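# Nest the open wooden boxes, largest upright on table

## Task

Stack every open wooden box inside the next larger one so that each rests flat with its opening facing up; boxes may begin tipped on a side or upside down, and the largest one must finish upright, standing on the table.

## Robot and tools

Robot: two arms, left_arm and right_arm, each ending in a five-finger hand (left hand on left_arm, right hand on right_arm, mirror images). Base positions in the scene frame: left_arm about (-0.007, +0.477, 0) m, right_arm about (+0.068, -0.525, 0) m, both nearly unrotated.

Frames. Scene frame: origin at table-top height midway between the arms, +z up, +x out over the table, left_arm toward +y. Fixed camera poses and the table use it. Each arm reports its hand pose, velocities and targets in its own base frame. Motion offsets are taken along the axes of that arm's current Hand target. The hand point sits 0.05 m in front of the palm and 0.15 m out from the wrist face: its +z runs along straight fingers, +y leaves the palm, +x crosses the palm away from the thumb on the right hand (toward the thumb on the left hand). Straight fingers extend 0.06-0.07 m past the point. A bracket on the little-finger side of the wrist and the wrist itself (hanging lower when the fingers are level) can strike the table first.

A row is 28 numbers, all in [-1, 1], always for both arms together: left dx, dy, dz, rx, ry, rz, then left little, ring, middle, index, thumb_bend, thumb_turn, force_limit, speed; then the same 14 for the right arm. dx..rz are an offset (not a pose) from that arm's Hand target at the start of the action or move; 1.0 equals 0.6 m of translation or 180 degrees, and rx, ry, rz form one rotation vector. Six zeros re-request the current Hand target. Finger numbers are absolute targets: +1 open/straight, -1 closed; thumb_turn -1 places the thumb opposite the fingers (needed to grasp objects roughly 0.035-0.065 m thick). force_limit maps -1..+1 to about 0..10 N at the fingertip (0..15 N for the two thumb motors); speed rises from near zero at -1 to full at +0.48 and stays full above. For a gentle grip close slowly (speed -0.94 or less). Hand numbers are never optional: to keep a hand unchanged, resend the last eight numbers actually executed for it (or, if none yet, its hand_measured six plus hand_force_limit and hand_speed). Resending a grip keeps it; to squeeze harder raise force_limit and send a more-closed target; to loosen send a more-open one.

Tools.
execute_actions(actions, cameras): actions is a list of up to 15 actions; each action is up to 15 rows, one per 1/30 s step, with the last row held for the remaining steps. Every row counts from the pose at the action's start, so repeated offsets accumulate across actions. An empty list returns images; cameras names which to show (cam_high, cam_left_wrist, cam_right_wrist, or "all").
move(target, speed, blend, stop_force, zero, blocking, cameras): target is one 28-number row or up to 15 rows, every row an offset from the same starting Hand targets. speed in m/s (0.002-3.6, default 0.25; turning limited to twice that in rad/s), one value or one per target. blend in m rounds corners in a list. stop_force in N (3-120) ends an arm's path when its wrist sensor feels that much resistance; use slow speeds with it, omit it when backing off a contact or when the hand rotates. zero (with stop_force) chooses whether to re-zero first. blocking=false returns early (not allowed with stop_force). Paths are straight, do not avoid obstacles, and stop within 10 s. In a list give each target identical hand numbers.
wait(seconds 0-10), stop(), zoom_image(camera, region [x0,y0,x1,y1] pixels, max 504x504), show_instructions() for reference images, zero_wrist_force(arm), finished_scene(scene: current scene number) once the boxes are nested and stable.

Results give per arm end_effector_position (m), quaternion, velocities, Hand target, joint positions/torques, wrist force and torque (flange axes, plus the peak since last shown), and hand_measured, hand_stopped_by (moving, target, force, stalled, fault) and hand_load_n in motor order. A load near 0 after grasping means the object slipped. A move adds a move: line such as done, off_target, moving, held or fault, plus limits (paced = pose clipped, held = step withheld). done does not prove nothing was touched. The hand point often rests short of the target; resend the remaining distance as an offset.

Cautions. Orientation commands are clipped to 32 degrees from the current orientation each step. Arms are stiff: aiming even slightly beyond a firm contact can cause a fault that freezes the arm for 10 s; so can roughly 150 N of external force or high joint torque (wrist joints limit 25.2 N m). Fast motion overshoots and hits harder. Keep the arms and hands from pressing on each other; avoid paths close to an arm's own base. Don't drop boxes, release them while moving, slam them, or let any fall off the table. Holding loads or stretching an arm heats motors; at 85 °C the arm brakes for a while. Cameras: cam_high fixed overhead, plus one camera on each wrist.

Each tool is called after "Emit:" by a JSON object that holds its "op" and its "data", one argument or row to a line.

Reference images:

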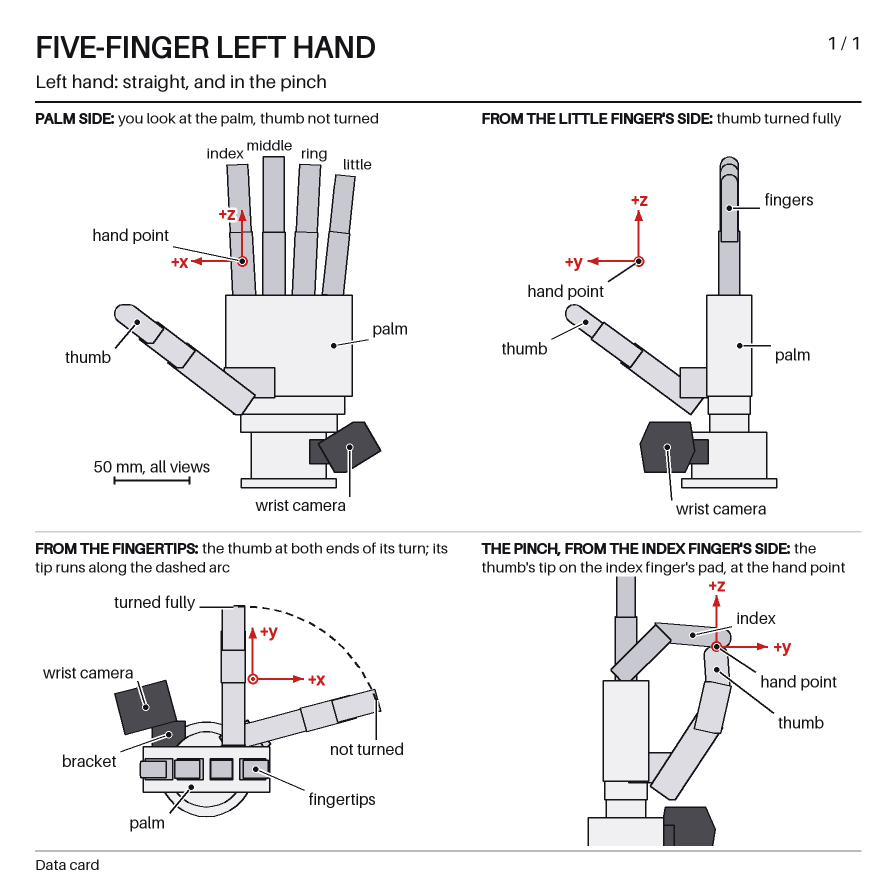

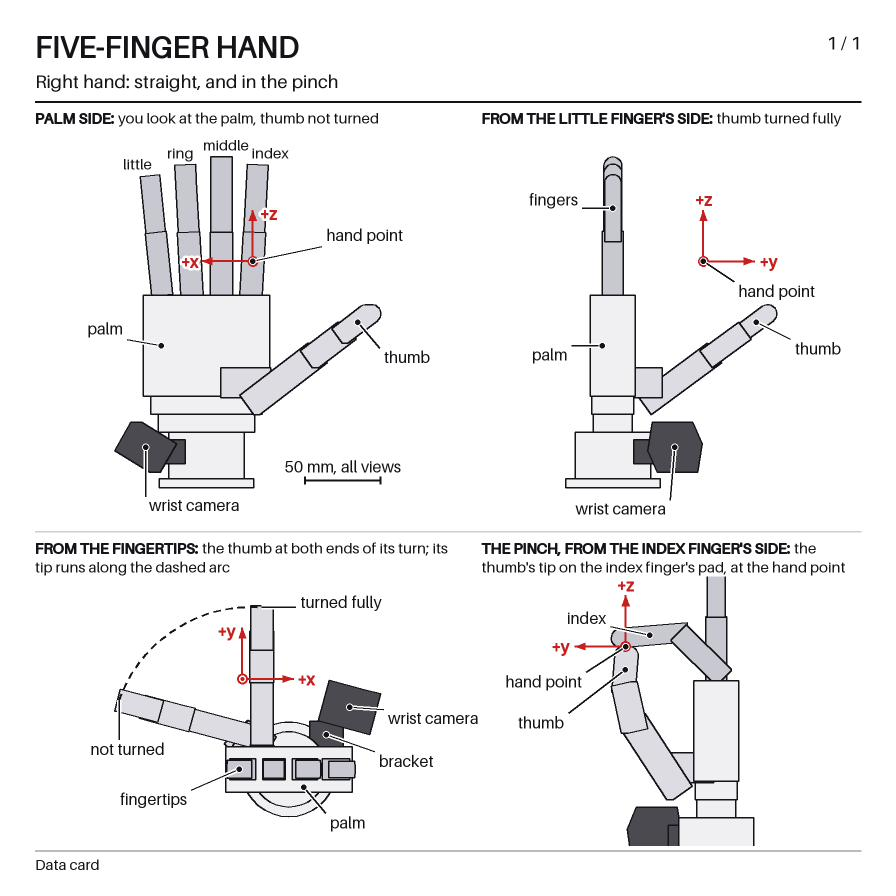

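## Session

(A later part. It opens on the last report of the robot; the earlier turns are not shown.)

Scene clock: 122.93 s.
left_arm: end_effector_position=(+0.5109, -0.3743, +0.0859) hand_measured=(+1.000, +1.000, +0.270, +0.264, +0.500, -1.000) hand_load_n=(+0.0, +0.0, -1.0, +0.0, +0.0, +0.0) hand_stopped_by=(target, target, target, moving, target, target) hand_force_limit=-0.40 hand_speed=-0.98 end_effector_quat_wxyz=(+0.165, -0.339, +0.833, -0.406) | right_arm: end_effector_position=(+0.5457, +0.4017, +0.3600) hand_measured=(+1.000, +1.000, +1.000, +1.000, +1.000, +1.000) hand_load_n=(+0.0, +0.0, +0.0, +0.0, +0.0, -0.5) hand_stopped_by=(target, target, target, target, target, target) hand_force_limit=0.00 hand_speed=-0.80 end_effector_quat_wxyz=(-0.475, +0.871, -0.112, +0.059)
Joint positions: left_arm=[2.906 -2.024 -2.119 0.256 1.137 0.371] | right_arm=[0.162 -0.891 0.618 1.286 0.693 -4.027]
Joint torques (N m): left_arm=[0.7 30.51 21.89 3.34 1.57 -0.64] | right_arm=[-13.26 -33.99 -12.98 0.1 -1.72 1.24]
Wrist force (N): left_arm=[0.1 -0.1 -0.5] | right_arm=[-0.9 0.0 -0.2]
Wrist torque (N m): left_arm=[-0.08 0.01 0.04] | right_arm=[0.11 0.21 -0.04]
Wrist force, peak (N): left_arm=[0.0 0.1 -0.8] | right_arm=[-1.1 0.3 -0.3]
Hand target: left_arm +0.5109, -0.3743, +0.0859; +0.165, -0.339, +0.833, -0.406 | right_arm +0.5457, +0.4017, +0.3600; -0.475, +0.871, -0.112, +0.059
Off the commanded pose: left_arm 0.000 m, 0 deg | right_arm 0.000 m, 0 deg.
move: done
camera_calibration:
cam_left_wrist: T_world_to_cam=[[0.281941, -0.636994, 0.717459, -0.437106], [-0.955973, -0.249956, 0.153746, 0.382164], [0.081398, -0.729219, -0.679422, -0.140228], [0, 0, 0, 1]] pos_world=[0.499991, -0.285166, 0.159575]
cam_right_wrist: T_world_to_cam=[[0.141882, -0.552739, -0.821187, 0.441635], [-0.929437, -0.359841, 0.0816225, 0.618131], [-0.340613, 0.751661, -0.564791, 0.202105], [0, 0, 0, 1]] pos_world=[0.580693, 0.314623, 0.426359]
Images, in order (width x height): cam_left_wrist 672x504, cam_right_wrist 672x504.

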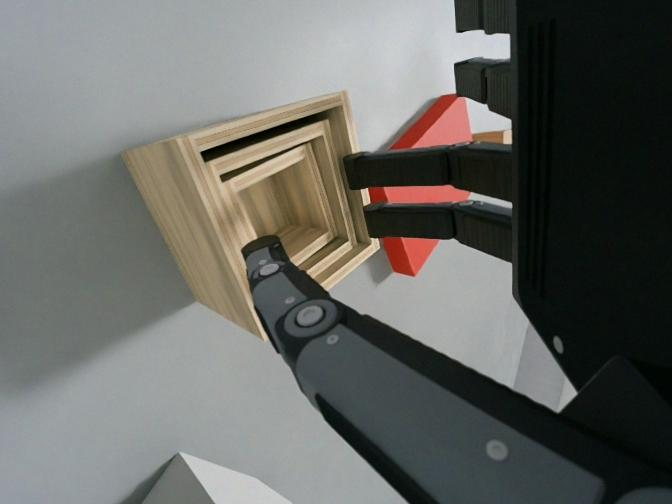

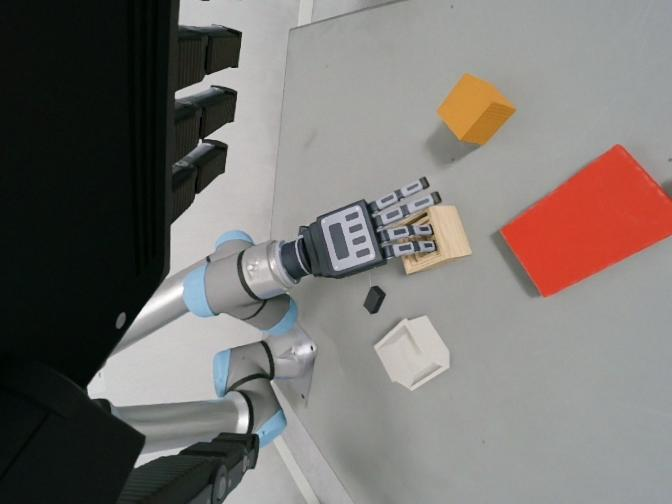

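Emit:
{"op": "move", "data": {
  "target": [
    [0,0,0,0,0,0,1,1,0.25,0.25,0.5,-1,-0.4,-0.9,0,0,0,0,0,0,1,1,1,1,1,1,0,-0.8],
    [0,-0.1707,-0.1334,0,0,0,1,1,0.25,0.25,0.5,-1,-0.4,-0.9,0,0,0,0,0,0,1,1,1,1,1,1,0,-0.8]
  ],
  "speed": [0.05,0.15],
  "cameras": ["all"]
}}

Emit:
{"op": "zoom_image", "data": {
  "camera": "cam_left_wrist",
  "region": [90, 120, 290, 320]
}}

Emit:
{"op": "zoom_image", "data": {
  "camera": "cam_right_wrist",
  "region": [380, 190, 480, 290]
}}

Emit:
{"op": "zoom_image", "data": {
  "camera": "cam_high",
  "region": [330, 240, 430, 320]
}}

Scene clock: 125.23 s.
left_arm: end_effector_position=(+0.5109, -0.3744, +0.2158) hand_measured=(+1.000, +1.000, +0.250, +0.250, +0.500, -1.000) hand_load_n=(+0.0, +0.0, +0.0, +0.0, +0.0, +0.5) hand_stopped_by=(target, target, target, target, target, target) hand_force_limit=-0.40 hand_speed=-0.90 end_effector_quat_wxyz=(+0.165, -0.339, +0.833, -0.406) | right_arm: end_effector_position=(+0.5457, +0.4017, +0.3600) hand_measured=(+1.000, +1.000, +1.000, +1.000, +1.000, +1.000) hand_load_n=(+0.0, +0.0, +0.0, +0.0, +0.0, -0.5) hand_stopped_by=(target, target, target, target, target, target) hand_force_limit=0.00 hand_speed=-0.80 end_effector_quat_wxyz=(-0.475, +0.871, -0.112, +0.059)
Joint positions: left_arm=[2.906 -1.769 -2.016 -0.103 1.137 0.371] | right_arm=[0.162 -0.891 0.618 1.286 0.693 -4.027]
Joint torques (N m): left_arm=[-1.79 37.78 23.62 1.09 1.33 2.48] | right_arm=[-12.84 -33.61 -13.58 0.25 -1.68 1.19]
Wrist force (N): left_arm=[0.3 -0.2 0.3] | right_arm=[-1.0 0.0 -0.1]
Wrist torque (N m): left_arm=[-0.07 -0.01 0.05] | right_arm=[0.09 0.23 -0.04]
Wrist force, peak (N): left_arm=[0.0 1.3 0.9] | right_arm=[-1.2 -0.1 -0.2]
Hand target: left_arm +0.5109, -0.3743, +0.2159; +0.165, -0.339, +0.833, -0.406 | right_arm +0.5457, +0.4017, +0.3600; -0.475, +0.871, -0.112, +0.059
Off the commanded pose: left_arm 0.000 m, 0 deg | right_arm 0.000 m, 0 deg.
move: done
camera_calibration:
cam_left_wrist: T_world_to_cam=[[0.281943, -0.637015, 0.71744, -0.530341], [-0.955981, -0.249887, 0.153811, 0.362077], [0.0812987, -0.729225, -0.679428, -0.0519858], [0, 0, 0, 1]] pos_world=[0.499891, -0.285266, 0.289476]
cam_right_wrist: T_world_to_cam=[[0.141882, -0.552739, -0.821187, 0.441635], [-0.929437, -0.359841, 0.0816225, 0.618131], [-0.340613, 0.751661, -0.564791, 0.202105], [0, 0, 0, 1]] pos_world=[0.580693, 0.314623, 0.426359]

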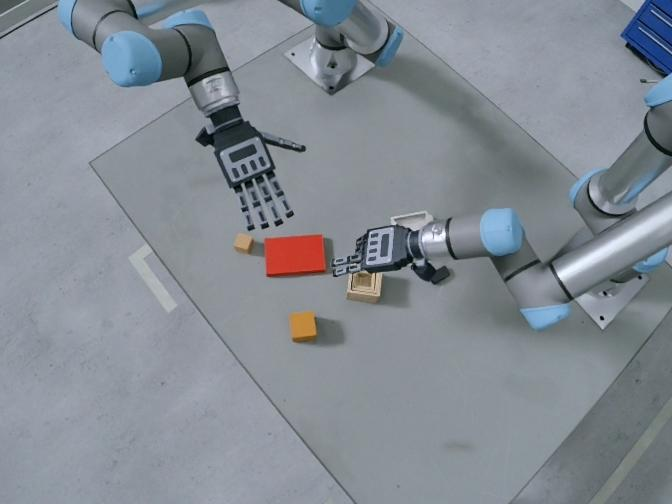

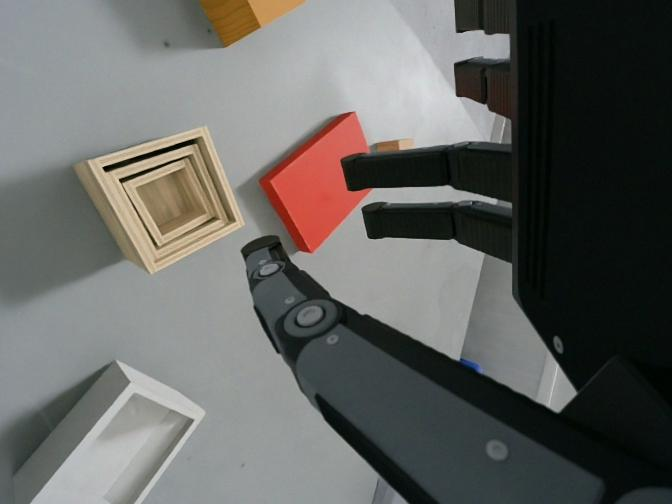

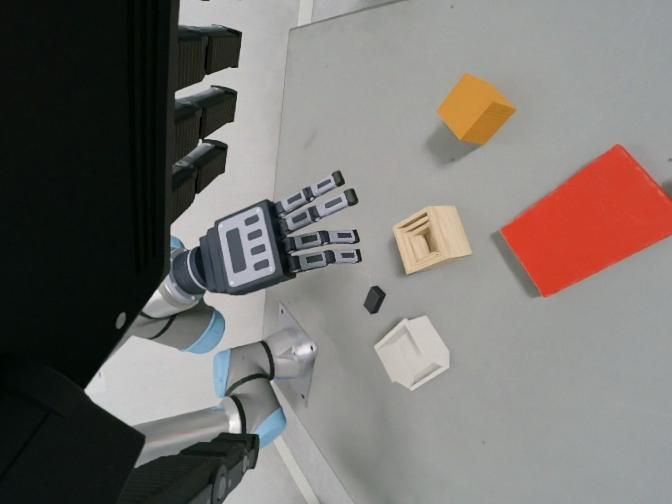

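Scaled by 2.520 from the camera's 672x504 image, which has a finer 960x720 frame.

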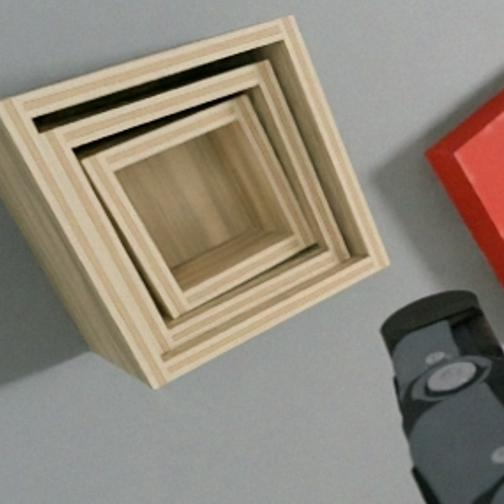

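Scaled by 5.040 from the camera's 672x504 image, which has a finer 960x720 frame.

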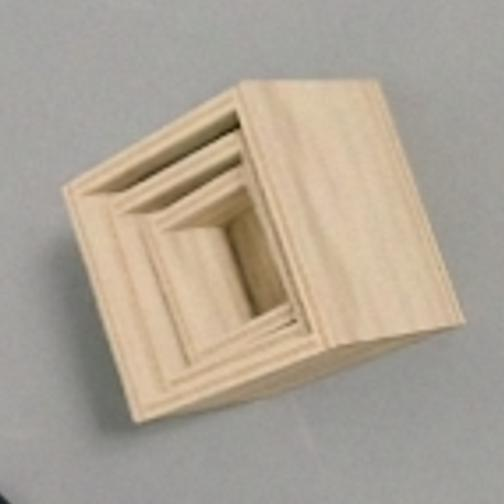

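Scaled by 5.040 from the camera's 672x504 image, which has a finer 960x720 frame.

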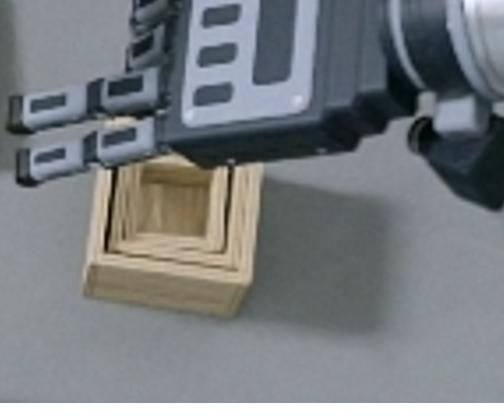

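Emit:
{"op": "zoom_image", "data": {
  "camera": "cam_right_wrist",
  "region": [430, 65, 524, 159]
}}

Emit:
{"op": "zoom_image", "data": {
  "camera": "cam_left_wrist",
  "region": [330, 120, 430, 195]
}}

Emit:
{"op": "zoom_image", "data": {
  "camera": "cam_high",
  "region": [220, 220, 340, 350]
}}

Scaled by 5.362 from the camera's 672x504 image, which has a finer 960x720 frame.

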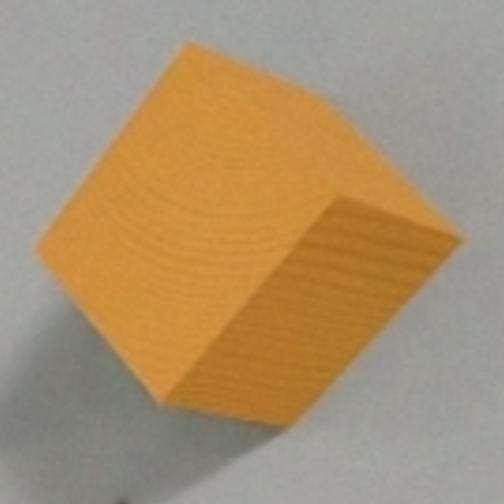

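Scaled by 5.040 from the camera's 672x504 image, which has a finer 960x720 frame.

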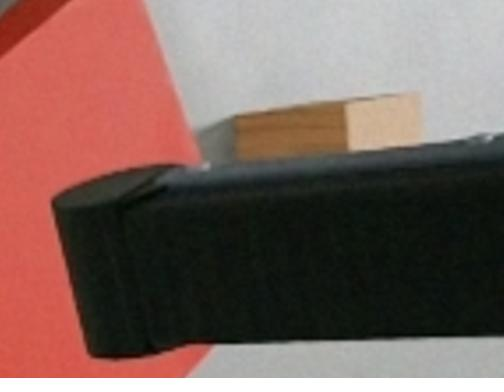

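Scaled by 3.877 from the camera's 672x504 image, which has a finer 960x720 frame.

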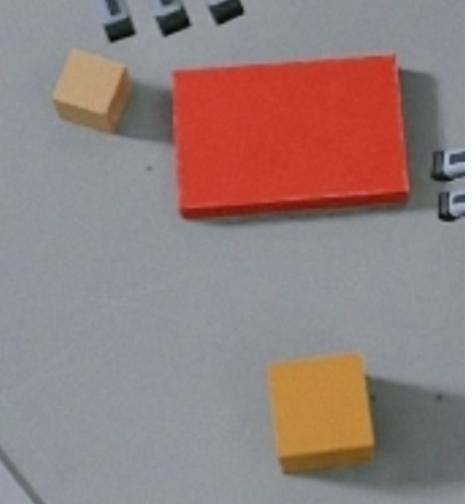

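Emit:
{"op": "zoom_image", "data": {
  "camera": "cam_high",
  "region": [228, 228, 260, 260]
}}

Emit:
{"op": "zoom_image", "data": {
  "camera": "cam_left_wrist",
  "region": [365, 130, 425, 160]
}}

Emit:
{"op": "zoom_image", "data": {
  "camera": "cam_right_wrist",
  "region": [622, 150, 672, 230]
}}

Scaled by 15.750 from the camera's 672x504 image, which has a finer 960x720 frame.

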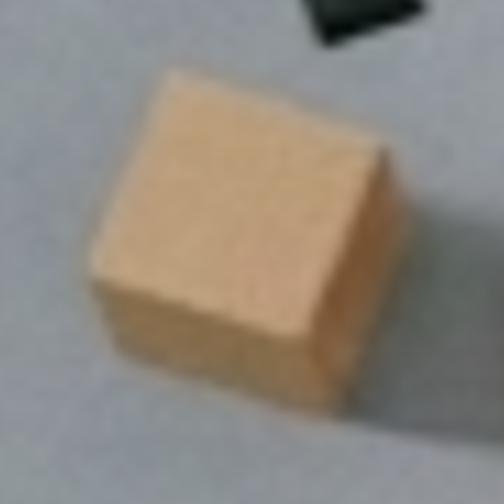

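Scaled by 8.400 from the camera's 672x504 image, which has a finer 960x720 frame.

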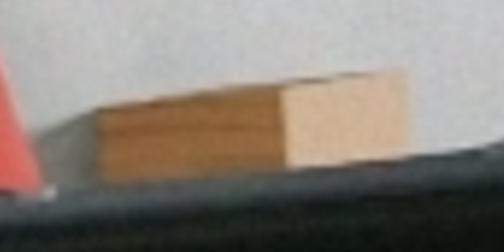

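Scaled by 6.300 from the camera's 672x504 image, which has a finer 960x720 frame.

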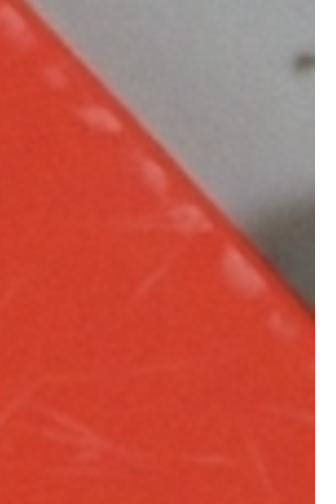

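Emit:
{"op": "move", "data": {
  "target": [0,0,0,0,0,0,1,1,0.25,0.25,0.5,-1,-0.4,-0.9,0,0,0,-0.1574,0.0484,-0.1034,1,1,1,1,1,1,0,-0.8],
  "speed": 0.3,
  "cameras": ["cam_right_wrist"]
}}

Scene clock: 129.17 s.
left_arm: end_effector_position=(+0.5109, -0.3743, +0.2159) hand_measured=(+1.000, +1.000, +0.250, +0.250, +0.500, -1.000) hand_load_n=(+0.0, +0.0, +0.0, +0.0, +0.0, +0.0) hand_stopped_by=(target, target, target, target, target, target) hand_force_limit=-0.40 hand_speed=-0.90 end_effector_quat_wxyz=(+0.165, -0.339, +0.833, -0.406) | right_arm: end_effector_position=(+0.5447, +0.4011, +0.3592) hand_measured=(+1.000, +1.000, +1.000, +1.000, +1.000, +1.000) hand_load_n=(+0.0, +0.0, +0.0, +0.0, +0.0, +0.0) hand_stopped_by=(target, target, target, target, target, target) hand_force_limit=0.00 hand_speed=-0.80 end_effector_quat_wxyz=(-0.240, +0.951, -0.016, +0.192)
Joint positions: left_arm=[2.906 -1.769 -2.016 -0.103 1.137 0.371] | right_arm=[0.387 -0.663 0.035 1.632 1.291 -4.209]
Joint torques (N m): left_arm=[11.88 37.95 26.96 0.58 -0.58 2.5] | right_arm=[-10.16 -35.04 -17.29 2.65 1.31 1.62]
Wrist force (N): left_arm=[0.4 -0.4 0.0] | right_arm=[-0.6 -0.6 0.0]
Wrist torque (N m): left_arm=[-0.07 -0.02 0.06] | right_arm=[-0.05 0.14 -0.09]
Wrist force, peak (N): left_arm=[0.6 -0.2 0.3] | right_arm=[-1.0 -0.8 0.2]
Hand target: left_arm +0.5109, -0.3743, +0.2159; +0.165, -0.339, +0.833, -0.406 | right_arm +0.5457, +0.4017, +0.3600; -0.223, +0.960, -0.018, +0.170
Off the commanded pose: left_arm 0.000 m, 0 deg | right_arm 0.001 m, 3 deg.
elbow stopped short (right arm): the move would have taken joint 3 (elbow) straighter than the controller allows.
move: off_target (right_arm)
camera_calibration:
cam_right_wrist: T_world_to_cam=[[0.326611, -0.871785, -0.365124, 0.304328], [-0.932485, -0.360268, 0.0260634, 0.638871], [-0.154264, 0.33196, -0.930594, 0.399965], [0, 0, 0, 1]] pos_world=[0.558041, 0.3627, 0.466671]
Images, in order (width x height): cam_right_wrist 672x504.

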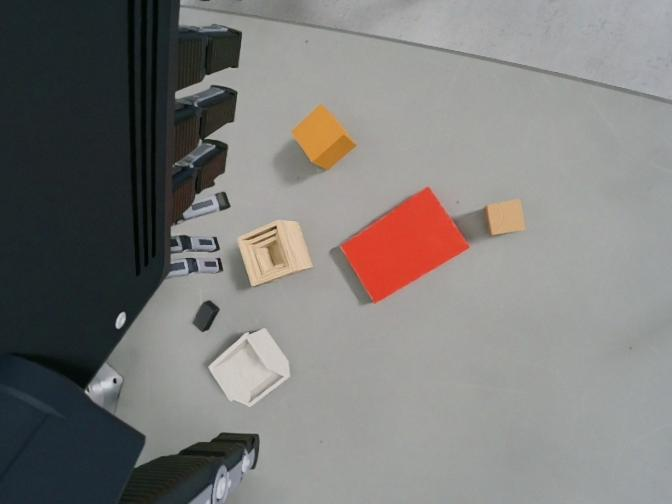

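Emit:
{"op": "zoom_image", "data": {
  "camera": "cam_right_wrist",
  "region": [475, 190, 535, 245]
}}

Scaled by 8.400 from the camera's 672x504 image, which has a finer 960x720 frame.

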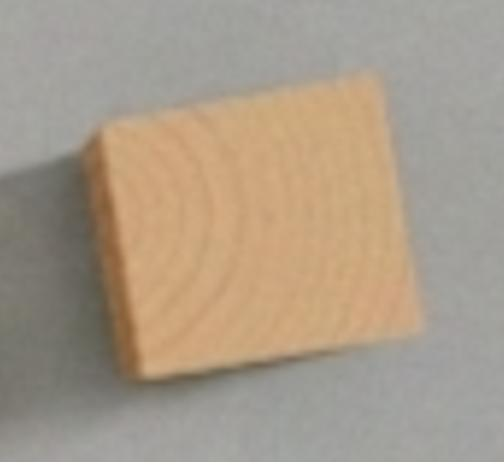

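Emit:
{"op": "finished_scene", "data": {
  "scene": 2
}}

The scene is finished: the task was done.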